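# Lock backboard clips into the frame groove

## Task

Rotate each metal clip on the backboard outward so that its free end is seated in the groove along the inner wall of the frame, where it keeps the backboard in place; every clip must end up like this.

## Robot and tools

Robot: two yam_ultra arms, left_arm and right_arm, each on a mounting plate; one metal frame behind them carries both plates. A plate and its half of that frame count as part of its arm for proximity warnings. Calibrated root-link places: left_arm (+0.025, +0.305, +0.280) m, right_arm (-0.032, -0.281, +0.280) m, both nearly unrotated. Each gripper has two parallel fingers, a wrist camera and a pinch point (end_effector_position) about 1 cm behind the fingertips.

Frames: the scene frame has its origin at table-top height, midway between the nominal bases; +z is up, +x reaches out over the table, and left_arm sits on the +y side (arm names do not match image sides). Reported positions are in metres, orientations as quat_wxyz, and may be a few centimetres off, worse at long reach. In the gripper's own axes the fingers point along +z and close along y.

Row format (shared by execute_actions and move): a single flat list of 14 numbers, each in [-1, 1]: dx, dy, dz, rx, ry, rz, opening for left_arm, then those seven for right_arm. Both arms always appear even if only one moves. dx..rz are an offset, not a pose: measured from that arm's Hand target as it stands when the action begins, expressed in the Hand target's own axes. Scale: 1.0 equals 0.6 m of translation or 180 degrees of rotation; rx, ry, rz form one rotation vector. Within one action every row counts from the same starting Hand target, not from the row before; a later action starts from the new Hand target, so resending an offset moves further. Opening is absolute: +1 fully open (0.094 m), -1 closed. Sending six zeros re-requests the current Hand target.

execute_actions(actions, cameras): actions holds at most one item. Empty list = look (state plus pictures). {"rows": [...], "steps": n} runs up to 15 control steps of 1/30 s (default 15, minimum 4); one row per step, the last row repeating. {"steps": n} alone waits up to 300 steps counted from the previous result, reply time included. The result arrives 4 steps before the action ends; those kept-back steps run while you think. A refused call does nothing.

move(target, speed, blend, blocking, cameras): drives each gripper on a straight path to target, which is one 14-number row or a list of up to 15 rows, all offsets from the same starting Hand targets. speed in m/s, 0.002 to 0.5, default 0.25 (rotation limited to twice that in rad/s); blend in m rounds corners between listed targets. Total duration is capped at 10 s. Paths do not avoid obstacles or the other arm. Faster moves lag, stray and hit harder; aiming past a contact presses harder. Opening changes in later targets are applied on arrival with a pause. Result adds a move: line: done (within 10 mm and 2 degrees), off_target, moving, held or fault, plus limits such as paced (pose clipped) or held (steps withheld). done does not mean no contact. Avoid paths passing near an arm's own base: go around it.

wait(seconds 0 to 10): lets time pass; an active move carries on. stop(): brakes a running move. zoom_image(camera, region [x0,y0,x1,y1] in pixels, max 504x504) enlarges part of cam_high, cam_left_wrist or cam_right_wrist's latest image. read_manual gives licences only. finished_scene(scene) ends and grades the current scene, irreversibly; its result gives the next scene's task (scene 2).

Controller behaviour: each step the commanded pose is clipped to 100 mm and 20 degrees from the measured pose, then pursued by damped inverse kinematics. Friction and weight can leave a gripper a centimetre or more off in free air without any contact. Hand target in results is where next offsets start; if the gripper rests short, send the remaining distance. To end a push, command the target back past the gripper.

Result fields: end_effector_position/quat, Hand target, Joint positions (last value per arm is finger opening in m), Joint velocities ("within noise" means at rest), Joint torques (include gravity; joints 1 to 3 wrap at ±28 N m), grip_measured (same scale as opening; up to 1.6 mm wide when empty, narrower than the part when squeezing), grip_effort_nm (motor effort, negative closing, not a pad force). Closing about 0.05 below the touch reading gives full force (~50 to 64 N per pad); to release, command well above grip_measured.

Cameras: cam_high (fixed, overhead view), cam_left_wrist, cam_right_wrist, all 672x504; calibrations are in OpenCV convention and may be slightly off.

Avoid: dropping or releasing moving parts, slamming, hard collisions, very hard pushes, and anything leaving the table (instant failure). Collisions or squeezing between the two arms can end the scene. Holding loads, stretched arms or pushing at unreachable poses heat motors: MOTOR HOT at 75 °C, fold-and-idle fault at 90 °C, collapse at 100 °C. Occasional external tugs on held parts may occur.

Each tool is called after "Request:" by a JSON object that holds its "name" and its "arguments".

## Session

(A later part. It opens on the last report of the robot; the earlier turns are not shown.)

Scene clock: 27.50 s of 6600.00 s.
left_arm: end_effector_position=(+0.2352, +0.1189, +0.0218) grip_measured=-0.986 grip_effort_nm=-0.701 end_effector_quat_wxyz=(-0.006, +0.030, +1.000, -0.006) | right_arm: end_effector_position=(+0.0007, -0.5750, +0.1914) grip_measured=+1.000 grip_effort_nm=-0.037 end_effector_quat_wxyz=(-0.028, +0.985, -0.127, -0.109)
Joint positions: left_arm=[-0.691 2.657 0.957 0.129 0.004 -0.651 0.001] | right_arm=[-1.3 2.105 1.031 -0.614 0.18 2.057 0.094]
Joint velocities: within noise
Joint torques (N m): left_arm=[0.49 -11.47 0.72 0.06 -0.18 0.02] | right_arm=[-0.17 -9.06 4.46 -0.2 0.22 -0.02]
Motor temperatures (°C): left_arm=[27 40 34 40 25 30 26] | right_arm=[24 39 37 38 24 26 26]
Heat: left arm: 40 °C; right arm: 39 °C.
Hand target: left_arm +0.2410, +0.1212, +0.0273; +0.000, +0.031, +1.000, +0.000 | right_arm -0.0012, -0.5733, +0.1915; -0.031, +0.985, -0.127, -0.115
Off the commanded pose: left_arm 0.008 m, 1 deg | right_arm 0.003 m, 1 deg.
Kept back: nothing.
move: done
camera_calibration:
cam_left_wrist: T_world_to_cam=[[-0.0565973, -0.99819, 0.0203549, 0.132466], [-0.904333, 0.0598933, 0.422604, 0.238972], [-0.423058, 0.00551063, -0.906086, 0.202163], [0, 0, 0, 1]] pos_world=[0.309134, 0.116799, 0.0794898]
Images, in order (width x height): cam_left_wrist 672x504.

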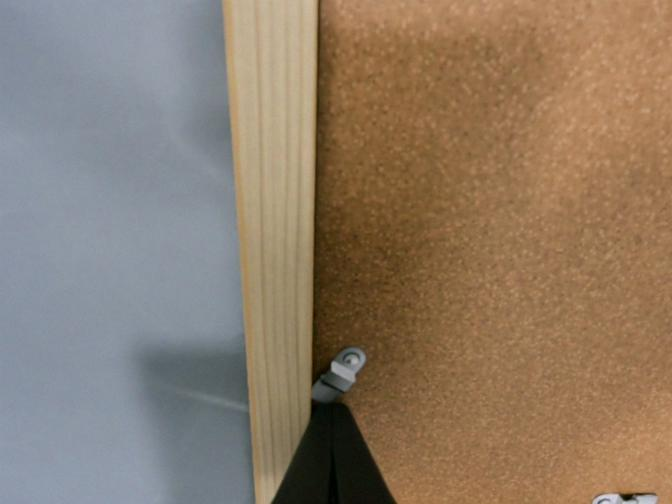

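Request:
{"name": "move", "arguments": {"target": [[0,-0.006,-0.002,0,0,0,-1,0,0,0,0,0,0,1],[-0.014,-0.006,-0.002,0,0,0,-1,0,0,0,0,0,0,1]], "speed": 0.03, "cameras": ["cam_left_wrist"]}}

Request:
{"name": "zoom_image", "arguments": {"camera": "cam_left_wrist", "region": [240, 330, 440, 480]}}

Scene clock: 28.57 s of 6600.00 s.
left_arm: end_effector_position=(+0.2402, +0.1185, +0.0230) grip_measured=-0.986 grip_effort_nm=-0.701 end_effector_quat_wxyz=(-0.009, +0.030, +1.000, -0.002) | right_arm: end_effector_position=(+0.0007, -0.5750, +0.1914) grip_measured=+1.000 grip_effort_nm=-0.037 end_effector_quat_wxyz=(-0.028, +0.985, -0.127, -0.109)
Joint positions: left_arm=[-0.684 2.656 0.982 0.092 0 -0.643 0.001] | right_arm=[-1.3 2.105 1.031 -0.614 0.18 2.057 0.094]
Joint velocities: within noise
Joint torques (N m): left_arm=[0.4 -11.43 1.68 0.07 -0.15 0.02] | right_arm=[0.02 -9.05 4.26 -0.2 0.16 -0.04]
Motor temperatures (°C): left_arm=[27 40 34 40 25 30 26] | right_arm=[24 39 37 38 24 26 26]
Heat: left arm: 40 °C; right arm: 39 °C.
Hand target: left_arm +0.2492, +0.1171, +0.0286; +0.000, +0.031, +1.000, +0.000 | right_arm -0.0012, -0.5733, +0.1915; -0.031, +0.985, -0.127, -0.115
Off the commanded pose: left_arm 0.011 m, 1 deg | right_arm 0.003 m, 1 deg.
Kept back: nothing.
move: off_target (left_arm)
camera_calibration:
cam_left_wrist: T_world_to_cam=[[-0.0574381, -0.998284, 0.011369, 0.132665], [-0.902125, 0.0567765, 0.427724, 0.242668], [-0.427636, 0.0143114, -0.903838, 0.205409], [0, 0, 0, 1]] pos_world=[0.314377, 0.11572, 0.0803531]
Images, in order (width x height): cam_left_wrist 672x504.

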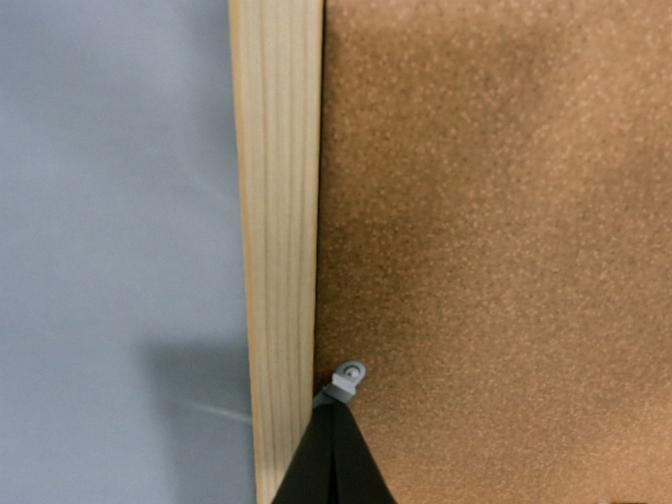

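Scaled by 2.520 from the camera's 672x504 image, which has a finer 960x720 frame.

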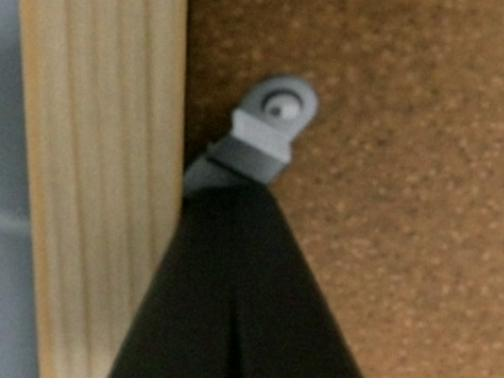

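Request:
{"name": "move", "arguments": {"target": [-0.012,0.002,0,0,0,0,-1,0,0,0,0,0,0,1], "speed": 0.03, "cameras": ["cam_left_wrist"]}}

Request:
{"name": "zoom_image", "arguments": {"camera": "cam_left_wrist", "region": [240, 330, 440, 480]}}

Scene clock: 30.90 s of 6600.00 s.
left_arm: end_effector_position=(+0.2477, +0.1186, +0.0239) grip_measured=-0.986 grip_effort_nm=-0.706 end_effector_quat_wxyz=(-0.009, +0.031, +0.999, -0.002) | right_arm: end_effector_position=(+0.0007, -0.5750, +0.1914) grip_measured=+1.000 grip_effort_nm=-0.037 end_effector_quat_wxyz=(-0.028, +0.985, -0.127, -0.109)
Joint positions: left_arm=[-0.666 2.656 1.006 0.067 0.001 -0.625 0.001] | right_arm=[-1.3 2.105 1.031 -0.614 0.18 2.057 0.094]
Joint velocities: within noise
Joint torques (N m): left_arm=[0.43 -11.28 1.62 0.1 -0.16 0.01] | right_arm=[-0.06 -9.09 4.29 -0.2 0.21 0.01]
Motor temperatures (°C): left_arm=[27 41 34 40 25 30 26] | right_arm=[24 40 37 38 24 26 26]
Heat: left arm: 41 °C; right arm: 40 °C.
Hand target: left_arm +0.2565, +0.1178, +0.0286; +0.000, +0.031, +1.000, +0.000 | right_arm -0.0012, -0.5733, +0.1915; -0.031, +0.985, -0.127, -0.115
Off the commanded pose: left_arm 0.010 m, 1 deg | right_arm 0.003 m, 1 deg.
Kept back: nothing.
move: done
camera_calibration:
cam_left_wrist: T_world_to_cam=[[-0.0578071, -0.998262, 0.0114689, 0.133315], [-0.901466, 0.0571313, 0.429063, 0.24886], [-0.428972, 0.0144641, -0.903202, 0.209678], [0, 0, 0, 1]] pos_world=[0.321991, 0.115832, 0.0810755]
Images, in order (width x height): cam_left_wrist 672x504.

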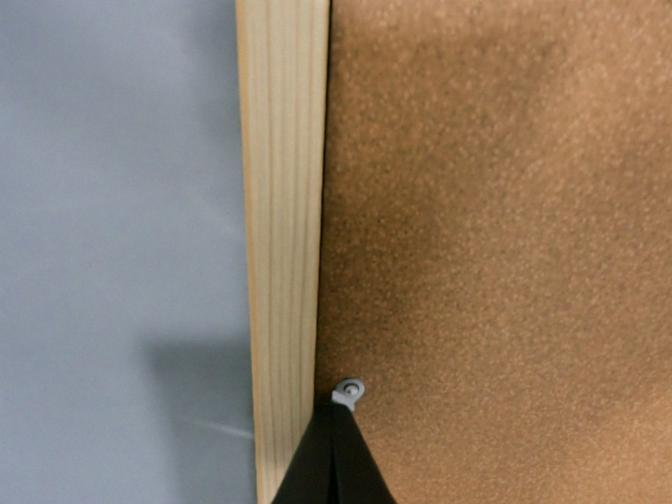

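Scaled by 2.520 from the camera's 672x504 image, which has a finer 960x720 frame.

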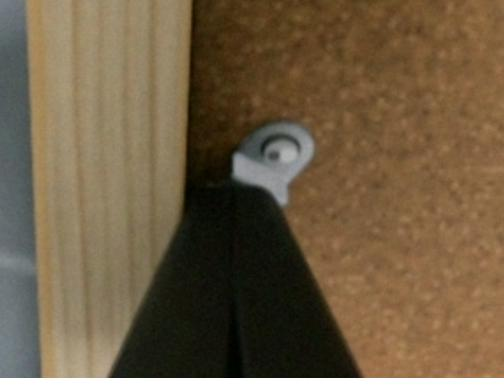

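Request:
{"name": "move", "arguments": {"target": [[0,0,-0.02,0,0,0,-1,0,0,0,0,0,0,1],[0.035,0,-0.02,0,0,0,-1,0,0,0,0,0,0,1]], "speed": 0.06, "cameras": ["cam_left_wrist"]}}

Request:
{"name": "zoom_image", "arguments": {"camera": "cam_left_wrist", "region": [240, 250, 440, 400]}}

Scene clock: 32.17 s of 6600.00 s.
left_arm: end_effector_position=(+0.2276, +0.1251, +0.0345) grip_measured=-0.986 grip_effort_nm=-0.706 end_effector_quat_wxyz=(-0.015, +0.033, +0.999, +0.007) | right_arm: end_effector_position=(+0.0007, -0.5750, +0.1914) grip_measured=+1.000 grip_effort_nm=-0.032 end_effector_quat_wxyz=(-0.028, +0.985, -0.127, -0.109)
Joint positions: left_arm=[-0.699 2.605 0.924 0.079 -0.006 -0.653 0.001] | right_arm=[-1.3 2.105 1.031 -0.614 0.18 2.057 0.094]
Joint velocities: within noise
Joint torques (N m): left_arm=[-0.39 -11.59 0.49 0.27 -0.05 -0.11] | right_arm=[-0.21 -9.03 4.3 -0.21 0.19 0.01]
Motor temperatures (°C): left_arm=[27 41 34 40 25 30 26] | right_arm=[24 40 37 38 24 26 26]
Heat: left arm: 41 °C; right arm: 40 °C.
Hand target: left_arm +0.2355, +0.1191, +0.0406; +0.000, +0.031, +1.000, +0.000 | right_arm -0.0012, -0.5733, +0.1915; -0.031, +0.985, -0.127, -0.115
Off the commanded pose: left_arm 0.012 m, 2 deg | right_arm 0.003 m, 1 deg.
Kept back: nothing.
move: off_target (left_arm)
camera_calibration:
cam_left_wrist: T_world_to_cam=[[-0.0631563, -0.997984, -0.00623553, 0.140273], [-0.896504, 0.0539867, 0.439734, 0.224743], [-0.438511, 0.0333622, -0.898106, 0.210252], [0, 0, 0, 1]] pos_world=[0.30254, 0.120842, 0.090876]
Images, in order (width x height): cam_left_wrist 672x504.

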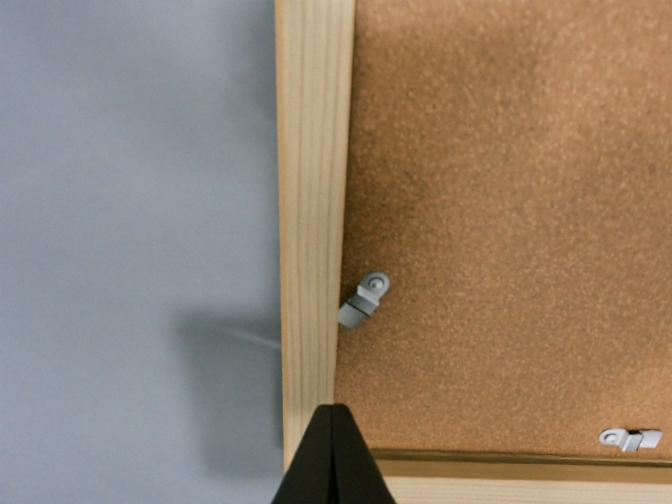

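Scaled by 2.520 from the camera's 672x504 image, which has a finer 960x720 frame.

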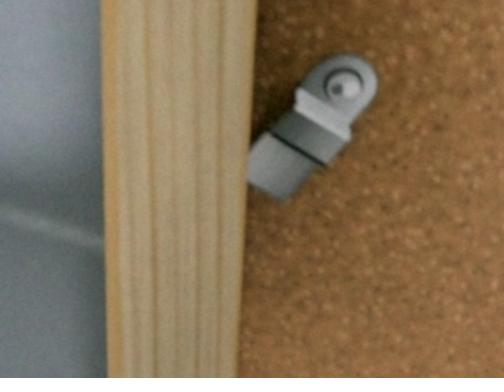

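Request:
{"name": "move", "arguments": {"target": [[-0.159,-0.022,-0.267,0,0,0,-1,0.0805,-0.4455,-0.0537,-0.07,0.0489,-0.5235,0],[-0.159,-0.022,-0.267,0,0,0,-1,0.2532,-0.9672,0.0075,0.1093,0.0258,0.9323,0]], "speed": 0.25, "blend": 0.03}}

Scene clock: 40.77 s of 6600.00 s.
left_arm: end_effector_position=(+0.3182, +0.1037, +0.1876) grip_measured=-0.986 grip_effort_nm=-0.701 end_effector_quat_wxyz=(-0.017, +0.030, +0.999, +0.006) | right_arm: end_effector_position=(+0.2924, -0.0487, +0.1792) grip_measured=+0.002 grip_effort_nm=-0.125 end_effector_quat_wxyz=(+0.010, +0.038, +0.999, +0.011)
Joint positions: left_arm=[-0.582 2.221 1.232 -0.615 -0.006 -0.543 0.001] | right_arm=[0.673 2.321 1.376 -0.596 0.009 0.695 0.047]
Joint velocities: within noise
Joint torques (N m): left_arm=[0.28 -12.93 5.67 0.05 -0.1 0.02] | right_arm=[0.75 -9.18 7.09 0.07 0.08 -0.03]
Motor temperatures (°C): left_arm=[27 41 34 39 25 30 26] | right_arm=[24 39 37 37 24 26 26]
Heat: left arm: 41 °C; right arm: 39 °C.
Hand target: left_arm +0.3298, +0.1001, +0.2008; +0.000, +0.031, +1.000, +0.000 | right_arm +0.2898, -0.0492, +0.1705; +0.001, +0.032, +1.000, +0.000
Off the commanded pose: left_arm 0.018 m, 2 deg | right_arm 0.009 m, 2 deg.
Kept back: nothing.
move: off_target (left_arm)
camera_calibration:
cam_left_wrist: T_world_to_cam=[[-0.0570433, -0.998362, -0.00433189, 0.123331], [-0.895203, 0.0492272, 0.442931, 0.239243], [-0.441992, 0.0291441, -0.896545, 0.389413], [0, 0, 0, 1]] pos_world=[0.393324, 0.100003, 0.243693]
cam_right_wrist: T_world_to_cam=[[-0.0711906, -0.997131, -0.0257382, -0.0221319], [-0.905026, 0.0537233, 0.42195, 0.228633], [-0.419356, 0.0533326, -0.906254, 0.373165], [0, 0, 0, 1]] pos_world=[0.361832, -0.0542531, 0.241141]

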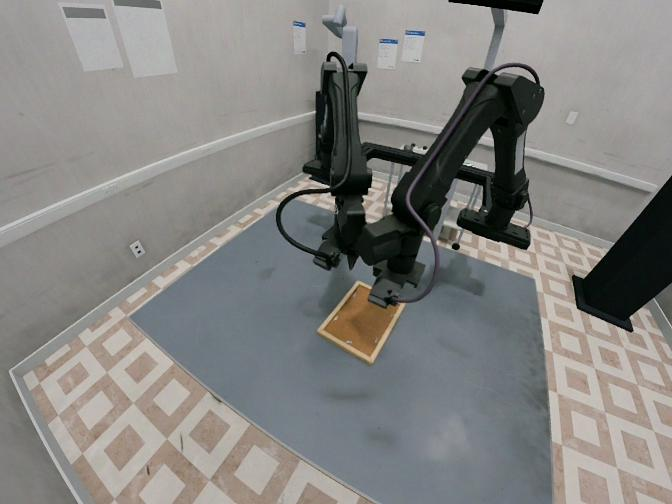

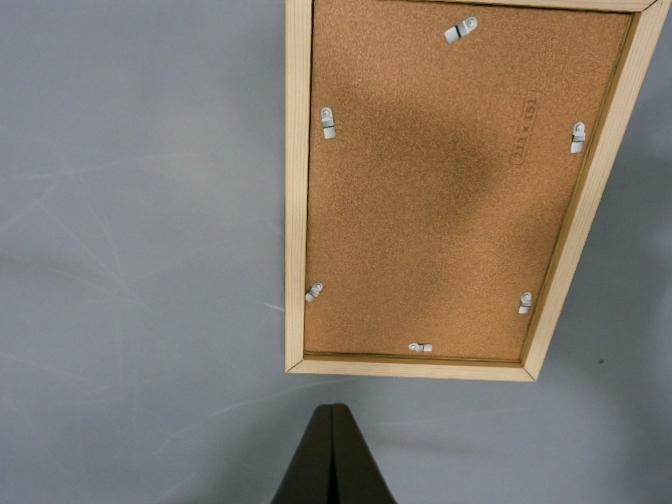

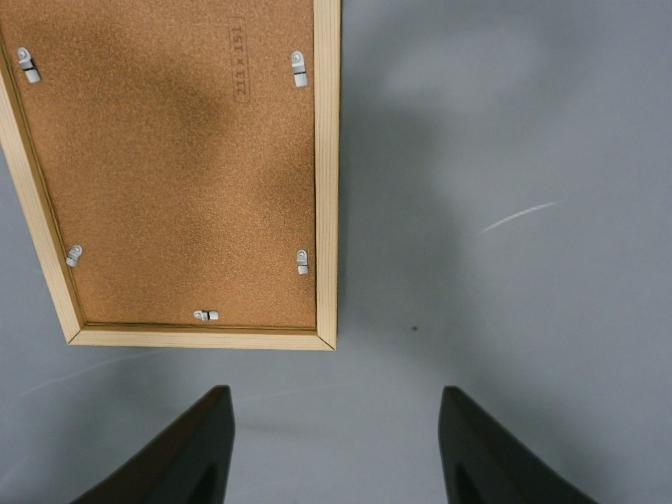

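Request:
{"name": "move", "arguments": {"target": [0,0,0,0,0,0,-1,0.0045,0.0177,0.208,0,0,0,-0.255], "speed": 0.15, "cameras": ["cam_right_wrist"]}}

Scene clock: 42.97 s of 6600.00 s.
left_arm: end_effector_position=(+0.3181, +0.1037, +0.1876) grip_measured=-0.986 grip_effort_nm=-0.701 end_effector_quat_wxyz=(-0.017, +0.030, +0.999, +0.006) | right_arm: end_effector_position=(+0.2892, -0.0397, +0.0539) grip_measured=-0.253 grip_effort_nm=-0.134 end_effector_quat_wxyz=(+0.000, +0.032, +0.999, +0.003)
Joint positions: left_arm=[-0.582 2.221 1.232 -0.615 -0.006 -0.543 0.001] | right_arm=[0.691 2.701 1.489 -0.353 0.009 0.702 0.035]
Joint velocities: within noise
Joint torques (N m): left_arm=[0.25 -12.94 5.65 0.05 -0.1 0.02] | right_arm=[0.61 -10.66 5.35 0.2 0.04 0.07]
Motor temperatures (°C): left_arm=[27 41 34 39 25 30 26] | right_arm=[24 39 37 37 24 26 26]
Heat: left arm: 41 °C; right arm: 39 °C.
Hand target: left_arm +0.3298, +0.1002, +0.2008; +0.000, +0.031, +1.000, +0.000 | right_arm +0.2878, -0.0383, +0.0457; +0.000, +0.031, +1.000, +0.000
Off the commanded pose: left_arm 0.018 m, 2 deg | right_arm 0.008 m, 0 deg.
Kept back: nothing.
move: off_target (left_arm)
camera_calibration:
cam_right_wrist: T_world_to_cam=[[-0.059035, -0.9982, -0.0106085, -0.0209166], [-0.897351, 0.0484088, 0.438655, 0.274811], [-0.437352, 0.0354155, -0.898593, 0.261833], [0, 0, 0, 1]] pos_world=[0.35988, -0.0434551, 0.114512]
Images, in order (width x height): cam_right_wrist 672x504.

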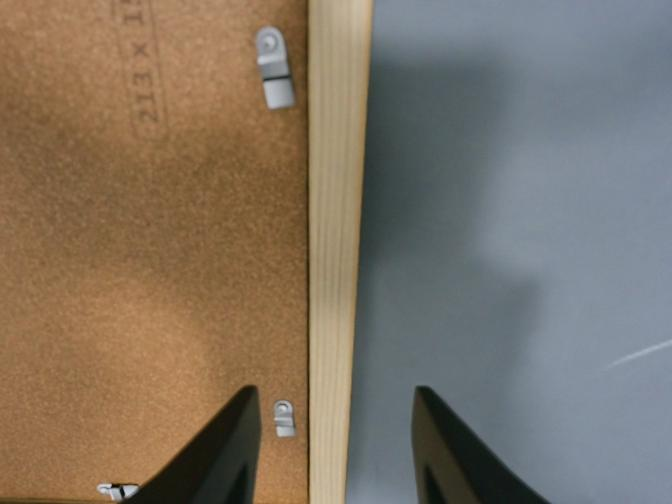

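Request:
{"name": "move", "arguments": {"target": [0,0,0,0,0,0,-1,-0.0167,0.0017,0.045,0,0,0,-0.255], "speed": 0.06, "cameras": ["cam_right_wrist"]}}

Scene clock: 44.23 s of 6600.00 s.
left_arm: end_effector_position=(+0.3181, +0.1037, +0.1876) grip_measured=-0.986 grip_effort_nm=-0.701 end_effector_quat_wxyz=(-0.017, +0.030, +0.999, +0.006) | right_arm: end_effector_position=(+0.2981, -0.0327, +0.0295) grip_measured=-0.253 grip_effort_nm=-0.120 end_effector_quat_wxyz=(+0.003, +0.030, +1.000, +0.006)
Joint positions: left_arm=[-0.582 2.221 1.232 -0.615 -0.006 -0.543 0.001] | right_arm=[0.691 2.799 1.584 -0.343 0.009 0.699 0.035]
Joint velocities: within noise
Joint torques (N m): left_arm=[0.27 -12.94 5.67 0.05 -0.09 0.02] | right_arm=[-0.39 -10.48 5.3 0.15 0.04 -0.08]
Motor temperatures (°C): left_arm=[27 41 34 39 25 30 26] | right_arm=[24 39 37 37 24 26 26]
Heat: left arm: 41 °C; right arm: 39 °C.
Hand target: left_arm +0.3298, +0.1001, +0.2008; +0.000, +0.031, +1.000, +0.000 | right_arm +0.2979, -0.0379, +0.0188; +0.000, +0.031, +1.000, +0.000
Off the commanded pose: left_arm 0.018 m, 2 deg | right_arm 0.012 m, 1 deg.
Kept back: nothing.
move: off_target (left_arm, right_arm)
camera_calibration:
cam_right_wrist: T_world_to_cam=[[-0.0563938, -0.998288, -0.0154895, -0.0143472], [-0.900151, 0.0441263, 0.433336, 0.293939], [-0.431911, 0.0383804, -0.901099, 0.242095], [0, 0, 0, 1]] pos_world=[0.368344, -0.0365848, 0.090555]
Images, in order (width x height): cam_right_wrist 672x504.

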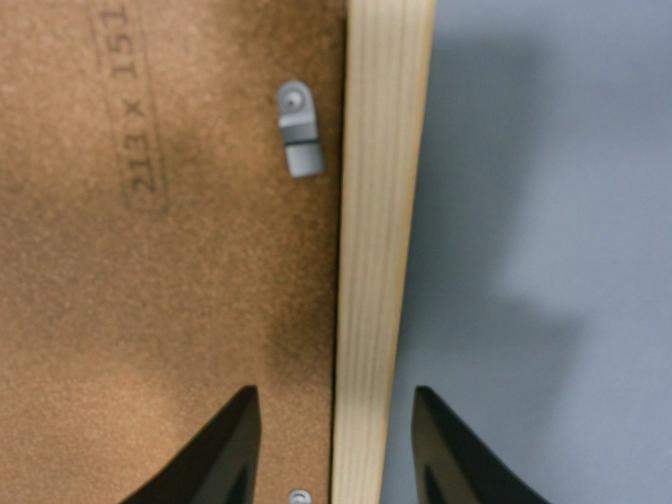

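Request:
{"name": "move", "arguments": {"target": [0,0,0,0,0,0,-1,0,-0.016,0.0,0,0,0,-0.255], "speed": 0.06, "cameras": ["cam_right_wrist"]}}

Scene clock: 45.23 s of 6600.00 s.
left_arm: end_effector_position=(+0.3181, +0.1037, +0.1876) grip_measured=-0.986 grip_effort_nm=-0.706 end_effector_quat_wxyz=(-0.017, +0.030, +0.999, +0.006) | right_arm: end_effector_position=(+0.3047, -0.0384, +0.0286) grip_measured=-0.253 grip_effort_nm=-0.125 end_effector_quat_wxyz=(+0.009, +0.032, +0.999, +0.010)
Joint positions: left_arm=[-0.582 2.221 1.232 -0.615 -0.006 -0.543 0.001] | right_arm=[0.671 2.799 1.579 -0.324 0.009 0.682 0.035]
Joint velocities: within noise
Joint torques (N m): left_arm=[0.25 -12.96 5.67 0.05 -0.09 0.01] | right_arm=[-0.18 -11.49 2.77 0.24 0.04 -0.05]
Motor temperatures (°C): left_arm=[27 41 34 39 25 30 26] | right_arm=[24 39 37 37 24 26 26]
Heat: left arm: 41 °C; right arm: 39 °C.
Hand target: left_arm +0.3298, +0.1001, +0.2008; +0.000, +0.031, +1.000, +0.000 | right_arm +0.2974, -0.0475, +0.0188; +0.001, +0.031, +1.000, +0.000
Off the commanded pose: left_arm 0.018 m, 2 deg | right_arm 0.015 m, 1 deg.
Kept back: nothing.
move: off_target (left_arm, right_arm)
camera_calibration:
cam_right_wrist: T_world_to_cam=[[-0.0597949, -0.997938, -0.023314, -0.0184184], [-0.904507, 0.0442876, 0.424152, 0.302139], [-0.422245, 0.0464498, -0.905291, 0.241887], [0, 0, 0, 1]] pos_world=[0.374321, -0.042997, 0.090396]
Images, in order (width x height): cam_right_wrist 672x504.

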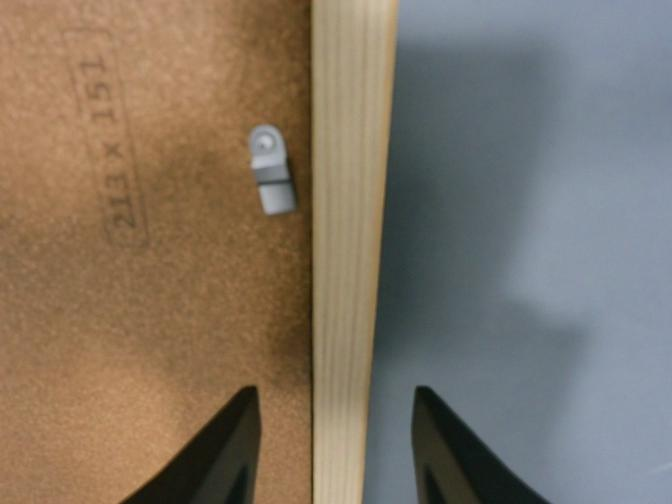

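Request:
{"name": "move", "arguments": {"target": [0,0,0,0,0,0,-1,0,-0.001,0.009,0,0,0,-0.255], "speed": 0.04, "cameras": ["cam_right_wrist"]}}

Scene clock: 46.17 s of 6600.00 s.
left_arm: end_effector_position=(+0.3180, +0.1038, +0.1876) grip_measured=-0.986 grip_effort_nm=-0.706 end_effector_quat_wxyz=(-0.017, +0.030, +0.999, +0.006) | right_arm: end_effector_position=(+0.3066, -0.0371, +0.0287) grip_measured=-0.253 grip_effort_nm=-0.125 end_effector_quat_wxyz=(+0.012, +0.031, +0.999, +0.012)
Joint positions: left_arm=[-0.582 2.221 1.232 -0.616 -0.006 -0.543 0.001] | right_arm=[0.671 2.799 1.579 -0.315 0.009 0.68 0.035]
Joint velocities: within noise
Joint torques (N m): left_arm=[0.25 -12.92 5.67 0.05 -0.09 0.02] | right_arm=[-0.46 -10.14 3.37 0.24 0.04 -0.03]
Motor temperatures (°C): left_arm=[27 41 34 39 25 30 26] | right_arm=[24 39 37 37 24 26 26]
Heat: left arm: 41 °C; right arm: 39 °C.
Hand target: left_arm +0.3297, +0.1002, +0.2008; +0.000, +0.031, +1.000, +0.000 | right_arm +0.2973, -0.0481, +0.0134; +0.000, +0.031, +1.000, +0.000
Off the commanded pose: left_arm 0.018 m, 2 deg | right_arm 0.021 m, 2 deg.
Kept back: nothing.
move: off_target (left_arm, right_arm)
camera_calibration:
cam_right_wrist: T_world_to_cam=[[-0.0578176, -0.997899, -0.0292431, -0.017367], [-0.907871, 0.0403725, 0.417302, 0.30488], [-0.415245, 0.0506764, -0.908297, 0.240798], [0, 0, 0, 1]] pos_world=[0.375777, -0.041842, 0.0909816]
Images, in order (width x height): cam_right_wrist 672x504.

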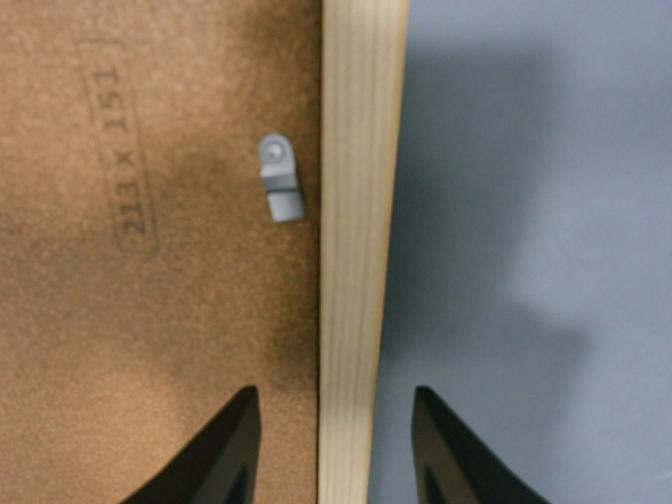

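Request:
{"name": "wait", "arguments": {"seconds": 0.3, "cameras": ["cam_high", "cam_right_wrist"]}}

Request:
{"name": "zoom_image", "arguments": {"camera": "cam_high", "region": [240, 60, 560, 380]}}

Request:
{"name": "zoom_image", "arguments": {"camera": "cam_right_wrist", "region": [200, 330, 480, 504]}}

Scene clock: 47.27 s of 6600.00 s.
left_arm: end_effector_position=(+0.3180, +0.1038, +0.1876) grip_measured=-0.986 grip_effort_nm=-0.706 end_effector_quat_wxyz=(-0.017, +0.030, +0.999, +0.006) | right_arm: end_effector_position=(+0.3069, -0.0369, +0.0287) grip_measured=-0.253 grip_effort_nm=-0.125 end_effector_quat_wxyz=(+0.013, +0.031, +0.999, +0.013)
Joint positions: left_arm=[-0.582 2.221 1.232 -0.616 -0.006 -0.543 0.001] | right_arm=[0.671 2.799 1.579 -0.314 0.009 0.679 0.035]
Joint velocities: within noise
Joint torques (N m): left_arm=[0.27 -12.94 5.67 0.06 -0.1 0.02] | right_arm=[-0.35 -10.33 3.48 0.23 0.02 -0.08]
Motor temperatures (°C): left_arm=[27 41 34 39 25 30 26] | right_arm=[24 39 37 37 24 26 26]
Heat: left arm: 41 °C; right arm: 39 °C.
Hand target: left_arm +0.3298, +0.1002, +0.2008; +0.000, +0.031, +1.000, +0.000 | right_arm +0.2973, -0.0480, +0.0134; +0.001, +0.031, +1.000, +0.000
Off the commanded pose: left_arm 0.018 m, 2 deg | right_arm 0.021 m, 2 deg.
Steps of this call (1-33: nothing new was sent). Readings (end_effector_position of left_arm | right_arm):
1: (+0.3180, +0.1038, +0.1876) | (+0.3067, -0.0370, +0.0287)
2: (+0.3180, +0.1038, +0.1876) | (+0.3067, -0.0370, +0.0287)
4: (+0.3180, +0.1038, +0.1876) | (+0.3067, -0.0370, +0.0287)
8: (+0.3180, +0.1038, +0.1876) | (+0.3068, -0.0369, +0.0287)
33: the state above
camera_calibration:
cam_right_wrist: T_world_to_cam=[[-0.0574249, -0.997901, -0.0299488, -0.0172893], [-0.908278, 0.0397685, 0.416473, 0.305206], [-0.414407, 0.0511177, -0.908655, 0.240665], [0, 0, 0, 1]] pos_world=[0.375952, -0.0416928, 0.0910534]
Images, in order (width x height): cam_high 672x504, cam_right_wrist 672x504.

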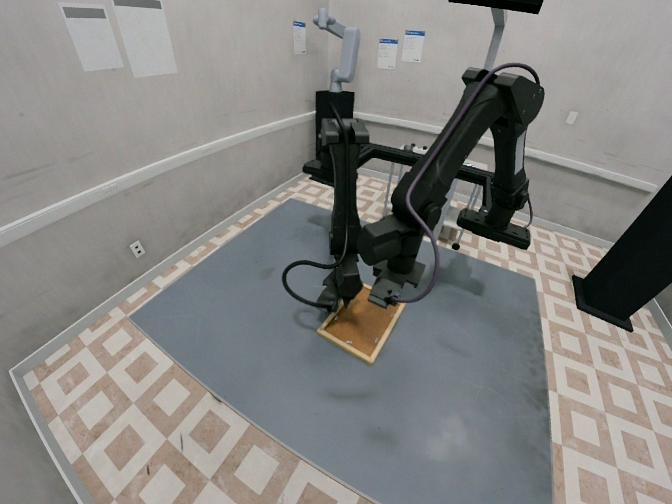

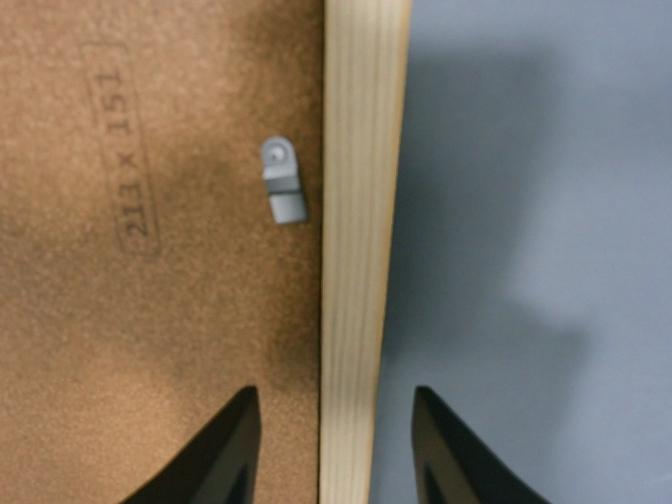

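Scaled by 1.575 from the camera's 672x504 image, which has a finer 960x720 frame.

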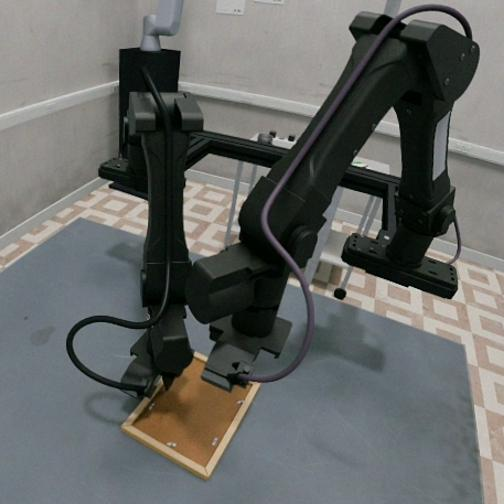

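Scaled by 1.800 from the camera's 672x504 image, which has a finer 960x720 frame.

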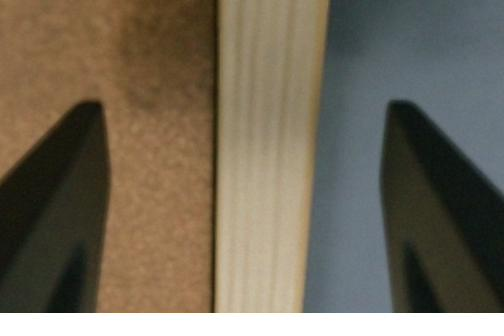

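Request:
{"name": "move", "arguments": {"target": [[0,0,0,0,0,0,-1,0,0.008,-0.03,0,0,0,-0.255],[0,0,0,0,0,0,-1,0,0.008,0.003,0,0,0,-0.255]], "speed": 0.1, "cameras": ["cam_right_wrist"]}}

Scene clock: 48.70 s of 6600.00 s.
left_arm: end_effector_position=(+0.3180, +0.1038, +0.1876) grip_measured=-0.986 grip_effort_nm=-0.706 end_effector_quat_wxyz=(-0.017, +0.030, +0.999, +0.006) | right_arm: end_effector_position=(+0.2997, -0.0419, +0.0221) grip_measured=-0.253 grip_effort_nm=-0.125 end_effector_quat_wxyz=(+0.003, +0.031, +1.000, +0.005)
Joint positions: left_arm=[-0.582 2.221 1.232 -0.616 -0.006 -0.543 0.001] | right_arm=[0.671 2.815 1.577 -0.321 0.009 0.679 0.035]
Joint velocities: within noise
Joint torques (N m): left_arm=[0.25 -12.93 5.67 0.06 -0.1 0.02] | right_arm=[0.4 -10.61 5.48 0.16 0.07 0]
Motor temperatures (°C): left_arm=[27 41 34 39 25 30 26] | right_arm=[24 39 37 37 24 26 26]
Heat: left arm: 41 °C; right arm: 39 °C.
Hand target: left_arm +0.3298, +0.1001, +0.2008; +0.000, +0.031, +1.000, +0.000 | right_arm +0.2976, -0.0433, +0.0115; +0.000, +0.031, +1.000, +0.000
Off the commanded pose: left_arm 0.018 m, 2 deg | right_arm 0.011 m, 1 deg.
Kept back: nothing.
move: off_target (left_arm, right_arm)
camera_calibration:
cam_right_wrist: T_world_to_cam=[[-0.0575326, -0.998246, -0.0139796, -0.0232171], [-0.899426, 0.04575, 0.434673, 0.29883], [-0.433271, 0.0375815, -0.90048, 0.236834], [0, 0, 0, 1]] pos_world=[0.370053, -0.0457484, 0.083046]
Images, in order (width x height): cam_right_wrist 672x504.

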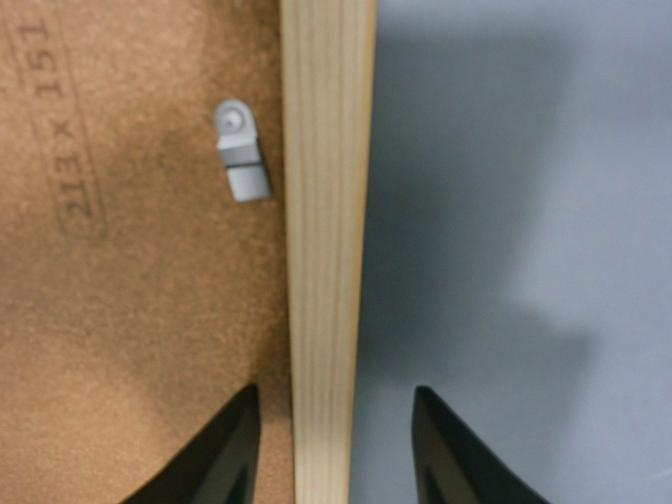

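Request:
{"name": "move", "arguments": {"target": [0,0,0,0,0,0,-1,0,0,0,0,0,0,-0.65], "speed": 0.05, "cameras": []}}

Request:
{"name": "move", "arguments": {"target": [0,0,0,0,0,0,-1,0,0,0,0,0,0,-0.88], "speed": 0.05}}

Scene clock: 49.63 s of 6600.00 s.
left_arm: end_effector_position=(+0.3180, +0.1038, +0.1876) grip_measured=-0.986 grip_effort_nm=-0.706 end_effector_quat_wxyz=(-0.017, +0.030, +0.999, +0.006) | right_arm: end_effector_position=(+0.3002, -0.0413, +0.0221) grip_measured=-0.648 grip_effort_nm=-0.129 end_effector_quat_wxyz=(+0.004, +0.031, +0.999, +0.006)
Joint positions: left_arm=[-0.582 2.221 1.232 -0.616 -0.006 -0.543 0.001] | right_arm=[0.671 2.815 1.577 -0.318 0.008 0.679 0.017]
Joint velocities: within noise
Joint torques (N m): left_arm=[0.24 -12.94 5.67 0.05 -0.09 0.02] | right_arm=[0.2 -10.44 5.49 0.14 0.04 0.02]
Motor temperatures (°C): left_arm=[27 41 34 39 25 30 26] | right_arm=[24 39 37 37 24 26 26]
Heat: left arm: 41 °C; right arm: 39 °C.
Hand target: left_arm +0.3298, +0.1001, +0.2008; +0.000, +0.031, +1.000, +0.000 | right_arm +0.2976, -0.0433, +0.0115; +0.001, +0.031, +1.000, +0.000
Off the commanded pose: left_arm 0.018 m, 2 deg | right_arm 0.011 m, 1 deg.
Kept back: nothing.
move: off_target (left_arm, right_arm)
No camera images: "cameras" was empty.

Scene clock: 50.33 s of 6600.00 s.
left_arm: end_effector_position=(+0.3180, +0.1038, +0.1876) grip_measured=-0.986 grip_effort_nm=-0.701 end_effector_quat_wxyz=(-0.017, +0.030, +0.999, +0.006) | right_arm: end_effector_position=(+0.3004, -0.0407, +0.0222) grip_measured=-0.805 grip_effort_nm=-1.062 end_effector_quat_wxyz=(+0.004, +0.032, +0.999, +0.008)
Joint positions: left_arm=[-0.582 2.221 1.232 -0.616 -0.006 -0.543 0.001] | right_arm=[0.671 2.815 1.577 -0.317 0.006 0.682 0.009]
Joint velocities: within noise
Joint torques (N m): left_arm=[0.25 -12.96 5.65 0.05 -0.09 0.02] | right_arm=[0.21 -10.41 5.41 0.14 0.09 0.02]
Motor temperatures (°C): left_arm=[27 41 34 39 25 30 26] | right_arm=[24 39 37 37 24 26 26]
Heat: left arm: 41 °C; right arm: 39 °C.
Hand target: left_arm +0.3298, +0.1001, +0.2008; +0.000, +0.031, +1.000, +0.000 | right_arm +0.2976, -0.0433, +0.0115; +0.001, +0.031, +1.000, +0.000
Off the commanded pose: left_arm 0.018 m, 2 deg | right_arm 0.011 m, 1 deg.
Kept back: nothing.
move: off_target (left_arm, right_arm)
camera_calibration:
cam_left_wrist: T_world_to_cam=[[-0.0570565, -0.99836, -0.0047277, 0.123508], [-0.894924, 0.0490449, 0.443515, 0.238916], [-0.442555, 0.0295363, -0.896255, 0.389431], [0, 0, 0, 1]] pos_world=[0.393203, 0.100086, 0.243651]
cam_right_wrist: T_world_to_cam=[[-0.06019, -0.998001, -0.01924, -0.0211056], [-0.90014, 0.045937, 0.433171, 0.299614], [-0.431422, 0.0433912, -0.901106, 0.236842], [0, 0, 0, 1]] pos_world=[0.370603, -0.0451037, 0.0832295]

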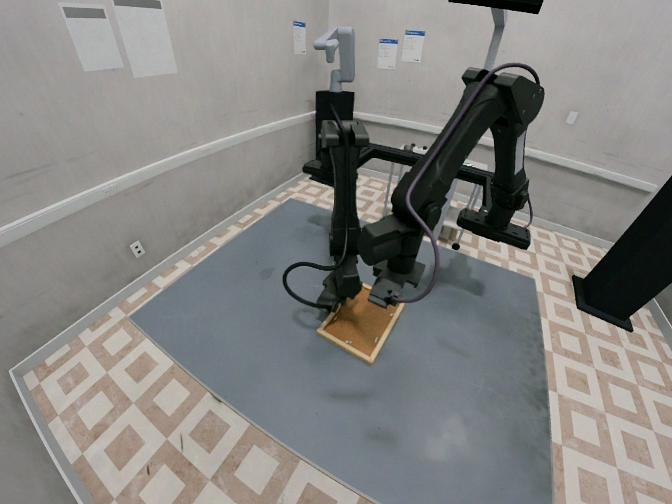

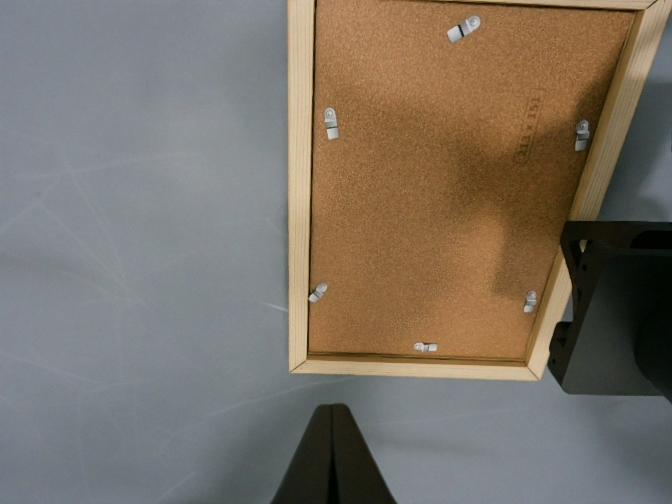

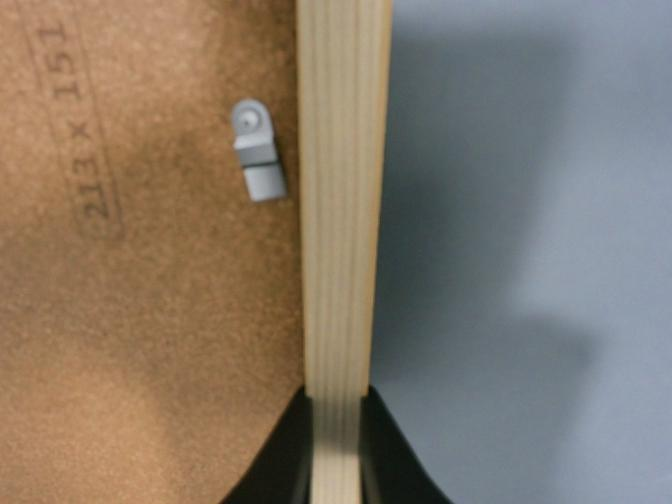

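Request:
{"name": "zoom_image", "arguments": {"camera": "cam_left_wrist", "region": [280, 240, 380, 315]}}

Request:
{"name": "zoom_image", "arguments": {"camera": "cam_left_wrist", "region": [280, 80, 380, 155]}}

Scaled by 5.040 from the camera's 672x504 image, which has a finer 960x720 frame.

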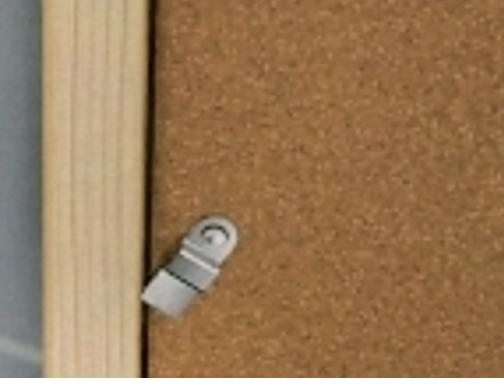

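Scaled by 5.040 from the camera's 672x504 image, which has a finer 960x720 frame.

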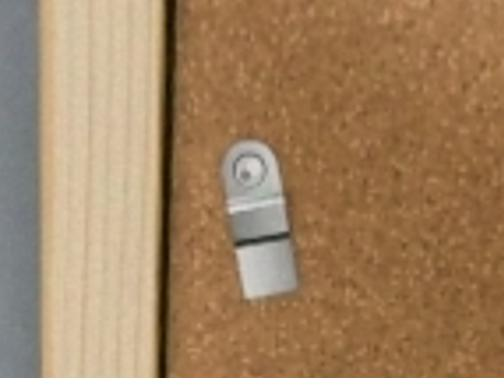

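Request:
{"name": "move", "arguments": {"target": [0.1678,0.0127,0.2838,0,0,0.0117,-1,0,0,0,0,0,0,-0.88], "speed": 0.12, "cameras": ["cam_left_wrist"]}}

Request:
{"name": "zoom_image", "arguments": {"camera": "cam_left_wrist", "region": [240, 250, 440, 450]}}

Scene clock: 53.67 s of 6600.00 s.
left_arm: end_effector_position=(+0.2319, +0.1120, +0.0337) grip_measured=-0.986 grip_effort_nm=-0.701 end_effector_quat_wxyz=(-0.001, +0.050, +0.999, -0.004) | right_arm: end_effector_position=(+0.3004, -0.0407, +0.0222) grip_measured=-0.805 grip_effort_nm=-1.067 end_effector_quat_wxyz=(+0.004, +0.032, +0.999, +0.008)
Joint positions: left_arm=[-0.724 2.61 0.939 0.103 -0.006 -0.644 0.001] | right_arm=[0.671 2.815 1.577 -0.317 0.006 0.682 0.009]
Joint velocities: within noise
Joint torques (N m): left_arm=[-0.53 -8.39 0.66 0.32 -0.1 -0.11] | right_arm=[0.29 -10.4 5.44 0.13 0.08 -0.04]
Motor temperatures (°C): left_arm=[27 41 34 39 25 30 26] | right_arm=[24 39 37 37 24 26 26]
Heat: left arm: 41 °C; right arm: 39 °C.
Hand target: left_arm +0.2299, +0.1140, +0.0304; +0.000, +0.049, +0.999, +0.000 | right_arm +0.2976, -0.0433, +0.0115; +0.000, +0.031, +1.000, +0.000
Off the commanded pose: left_arm 0.004 m, 0 deg | right_arm 0.011 m, 1 deg.
Kept back: nothing.
move: off_target (right_arm)
camera_calibration:
cam_left_wrist: T_world_to_cam=[[-0.0973988, -0.995139, 0.0145825, 0.134419], [-0.905292, 0.0946733, 0.414106, 0.227998], [-0.413473, 0.027132, -0.910112, 0.207125], [0, 0, 0, 1]] pos_world=[0.305137, 0.10656, 0.092132]
Images, in order (width x height): cam_left_wrist 672x504.

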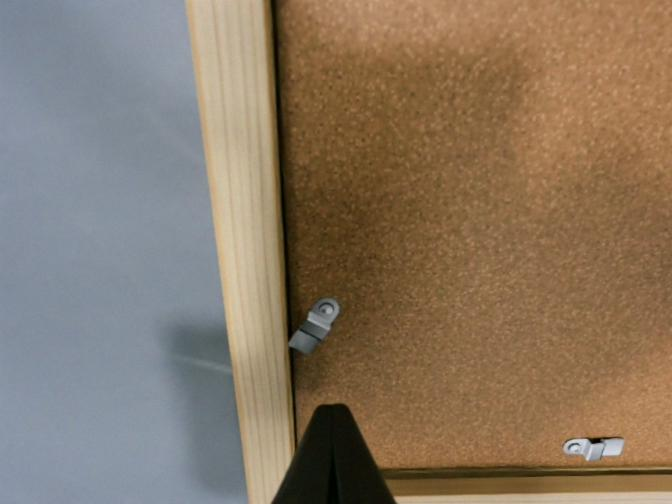

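Scaled by 2.520 from the camera's 672x504 image, which has a finer 960x720 frame.

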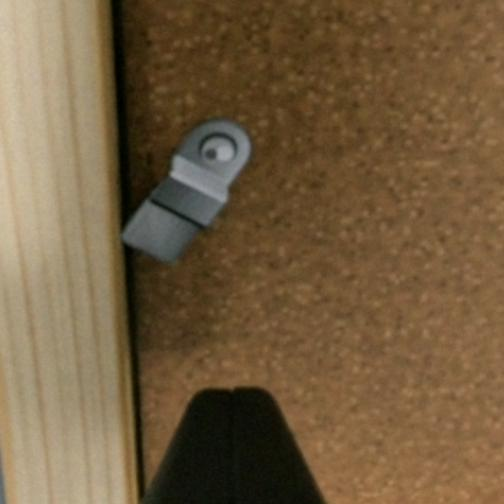

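Request:
{"name": "move", "arguments": {"target": [0,0,0.0202,0,0,0,-1,0,0,0,0,0,0,-0.88], "speed": 0.04, "cameras": ["cam_left_wrist"]}}

Request:
{"name": "zoom_image", "arguments": {"camera": "cam_left_wrist", "region": [240, 330, 440, 480]}}

Scene clock: 54.80 s of 6600.00 s.
left_arm: end_effector_position=(+0.2289, +0.1146, +0.0224) grip_measured=-0.986 grip_effort_nm=-0.701 end_effector_quat_wxyz=(-0.004, +0.050, +0.999, -0.002) | right_arm: end_effector_position=(+0.3004, -0.0407, +0.0222) grip_measured=-0.805 grip_effort_nm=-1.067 end_effector_quat_wxyz=(+0.004, +0.032, +0.999, +0.008)
Joint positions: left_arm=[-0.724 2.655 0.951 0.129 -0.006 -0.644 0.001] | right_arm=[0.671 2.815 1.577 -0.317 0.006 0.682 0.009]
Joint velocities: within noise
Joint torques (N m): left_arm=[-0.44 -8.01 1.43 0.32 -0.09 -0.1] | right_arm=[0.21 -10.32 5.29 0.13 0.09 -0.05]
Motor temperatures (°C): left_arm=[27 40 34 39 25 30 26] | right_arm=[24 39 37 37 24 25 26]
Heat: left arm: 40 °C; right arm: 39 °C.
Hand target: left_arm +0.2299, +0.1140, +0.0183; +0.000, +0.049, +0.999, +0.000 | right_arm +0.2976, -0.0433, +0.0115; +0.000, +0.031, +1.000, +0.000
Off the commanded pose: left_arm 0.004 m, 1 deg | right_arm 0.011 m, 1 deg.
Kept back: nothing.
move: off_target (right_arm)
camera_calibration:
cam_left_wrist: T_world_to_cam=[[-0.0974274, -0.995185, 0.0106744, 0.136963], [-0.903297, 0.092924, 0.41883, 0.229315], [-0.417806, 0.0311634, -0.908002, 0.196006], [0, 0, 0, 1]] pos_world=[0.302376, 0.108886, 0.0804672]
Images, in order (width x height): cam_left_wrist 672x504.

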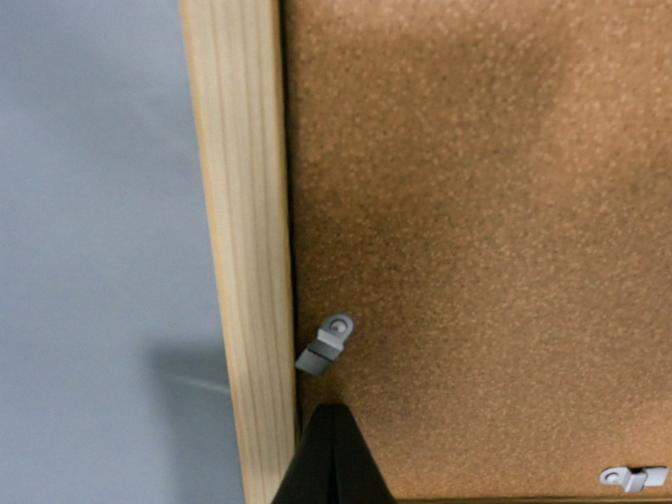

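Scaled by 2.520 from the camera's 672x504 image, which has a finer 960x720 frame.

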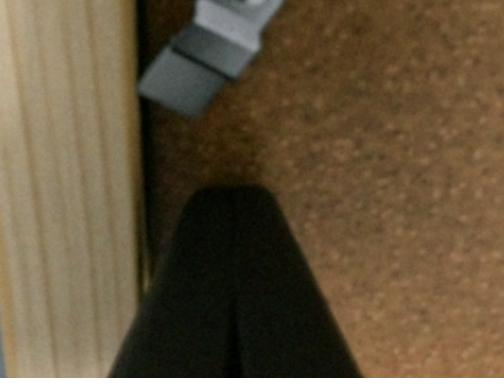

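Request:
{"name": "move", "arguments": {"target": [-0.0267,0.003,0.0025,0,0,0,-1,0,0,0,0,0,0,-0.88], "speed": 0.04, "cameras": ["cam_left_wrist"]}}

Request:
{"name": "zoom_image", "arguments": {"camera": "cam_left_wrist", "region": [240, 330, 440, 480]}}

Scene clock: 55.90 s of 6600.00 s.
left_arm: end_effector_position=(+0.2501, +0.1073, +0.0220) grip_measured=-0.986 grip_effort_nm=-0.706 end_effector_quat_wxyz=(+0.010, +0.046, +0.999, -0.012) | right_arm: end_effector_position=(+0.3004, -0.0407, +0.0222) grip_measured=-0.805 grip_effort_nm=-1.067 end_effector_quat_wxyz=(+0.004, +0.032, +0.999, +0.008)
Joint positions: left_arm=[-0.694 2.663 1.004 0.119 -0.006 -0.622 0.001] | right_arm=[0.671 2.815 1.577 -0.317 0.006 0.682 0.009]
Joint velocities: within noise
Joint torques (N m): left_arm=[0.13 -8.12 1.7 0.1 -0.08 0.02] | right_arm=[0.25 -10.28 5.42 0.16 0.11 0.04]
Motor temperatures (°C): left_arm=[27 40 34 39 25 30 26] | right_arm=[24 39 37 36 24 25 26]
Heat: left arm: 40 °C; right arm: 39 °C.
Hand target: left_arm +0.2460, +0.1142, +0.0168; +0.000, +0.049, +0.999, +0.000 | right_arm +0.2976, -0.0433, +0.0115; +0.000, +0.031, +1.000, +0.000
Off the commanded pose: left_arm 0.010 m, 2 deg | right_arm 0.011 m, 1 deg.
Kept back: nothing.
move: off_target (right_arm)
camera_calibration:
cam_left_wrist: T_world_to_cam=[[-0.0895203, -0.995506, 0.0308848, 0.129388], [-0.914606, 0.094443, 0.393162, 0.252602], [-0.394312, 0.00694861, -0.91895, 0.201677], [0, 0, 0, 1]] pos_world=[0.322138, 0.103549, 0.082021]
Images, in order (width x height): cam_left_wrist 672x504.

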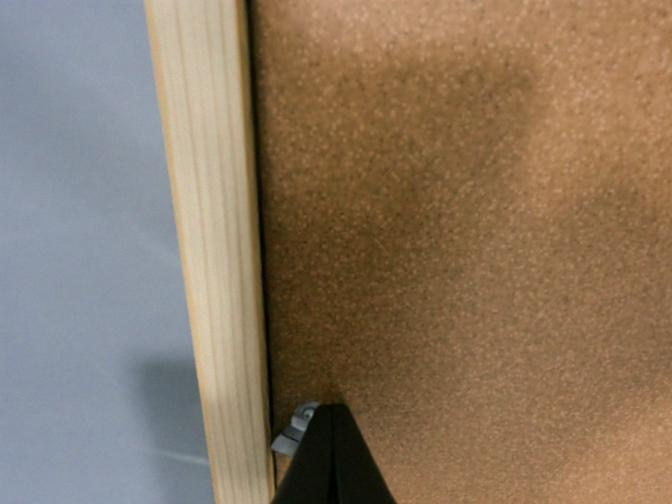

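Scaled by 2.520 from the camera's 672x504 image, which has a finer 960x720 frame.

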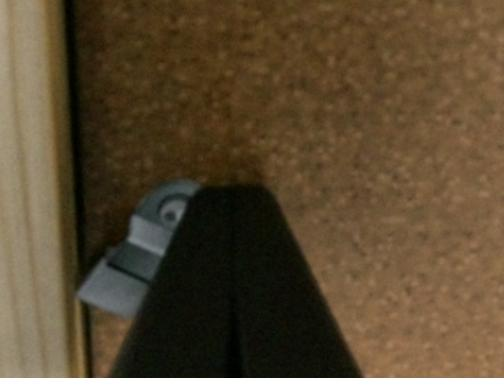

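Request:
{"name": "move", "arguments": {"target": [[0,0,-0.03,0,0,0,-1,0,0,0,0,0,0,-0.88],[0.0232,0.0007,-0.03,0,0,0,-1,0,0,0,0,0,0,-0.88],[0.0232,0.0007,-0.0012,0,0,0,-1,0,0,0,0,0,0,-0.88]], "speed": 0.06, "cameras": ["cam_left_wrist"]}}

Request:
{"name": "zoom_image", "arguments": {"camera": "cam_left_wrist", "region": [240, 300, 440, 450]}}

Scene clock: 57.90 s of 6600.00 s.
left_arm: end_effector_position=(+0.2305, +0.1172, +0.0216) grip_measured=-0.986 grip_effort_nm=-0.701 end_effector_quat_wxyz=(-0.005, +0.051, +0.999, +0.000) | right_arm: end_effector_position=(+0.3004, -0.0407, +0.0222) grip_measured=-0.805 grip_effort_nm=-1.062 end_effector_quat_wxyz=(+0.004, +0.032, +0.999, +0.008)
Joint positions: left_arm=[-0.714 2.658 0.954 0.127 -0.007 -0.633 0.001] | right_arm=[0.671 2.815 1.577 -0.317 0.006 0.682 0.009]
Joint velocities: within noise
Joint torques (N m): left_arm=[-0.42 -8.05 1.42 0.28 -0.09 -0.11] | right_arm=[0.31 -10.32 5.39 0.14 0.1 -0.02]
Motor temperatures (°C): left_arm=[27 40 33 39 25 30 26] | right_arm=[24 39 37 36 24 25 26]
Heat: left arm: 40 °C; right arm: 39 °C.
Hand target: left_arm +0.2321, +0.1159, +0.0176; +0.000, +0.049, +0.999, +0.000 | right_arm +0.2976, -0.0433, +0.0115; +0.000, +0.031, +1.000, +0.000
Off the commanded pose: left_arm 0.005 m, 1 deg | right_arm 0.011 m, 1 deg.
Kept back: nothing.
move: off_target (right_arm)
camera_calibration:
cam_left_wrist: T_world_to_cam=[[-0.0978313, -0.995166, 0.00854833, 0.139871], [-0.902381, 0.0923257, 0.420932, 0.230725], [-0.419686, 0.0334665, -0.907052, 0.195972], [0, 0, 0, 1]] pos_world=[0.304133, 0.111334, 0.0794412]
Images, in order (width x height): cam_left_wrist 672x504.

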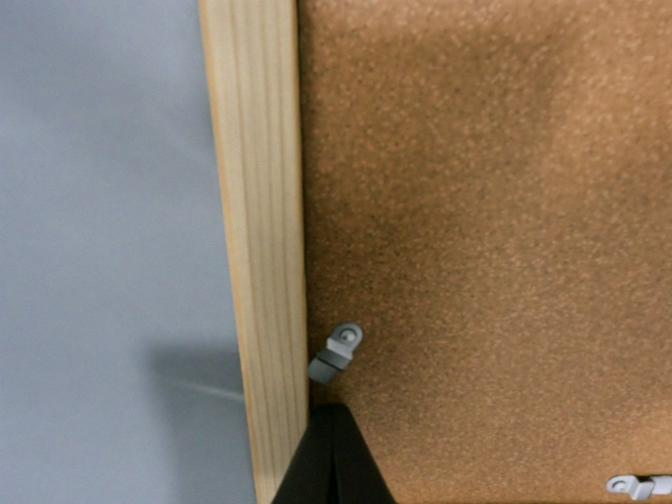

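Scaled by 2.520 from the camera's 672x504 image, which has a finer 960x720 frame.

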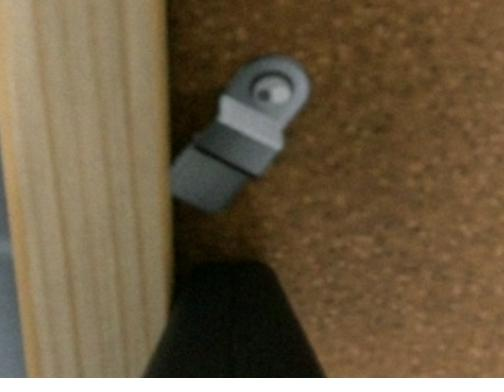

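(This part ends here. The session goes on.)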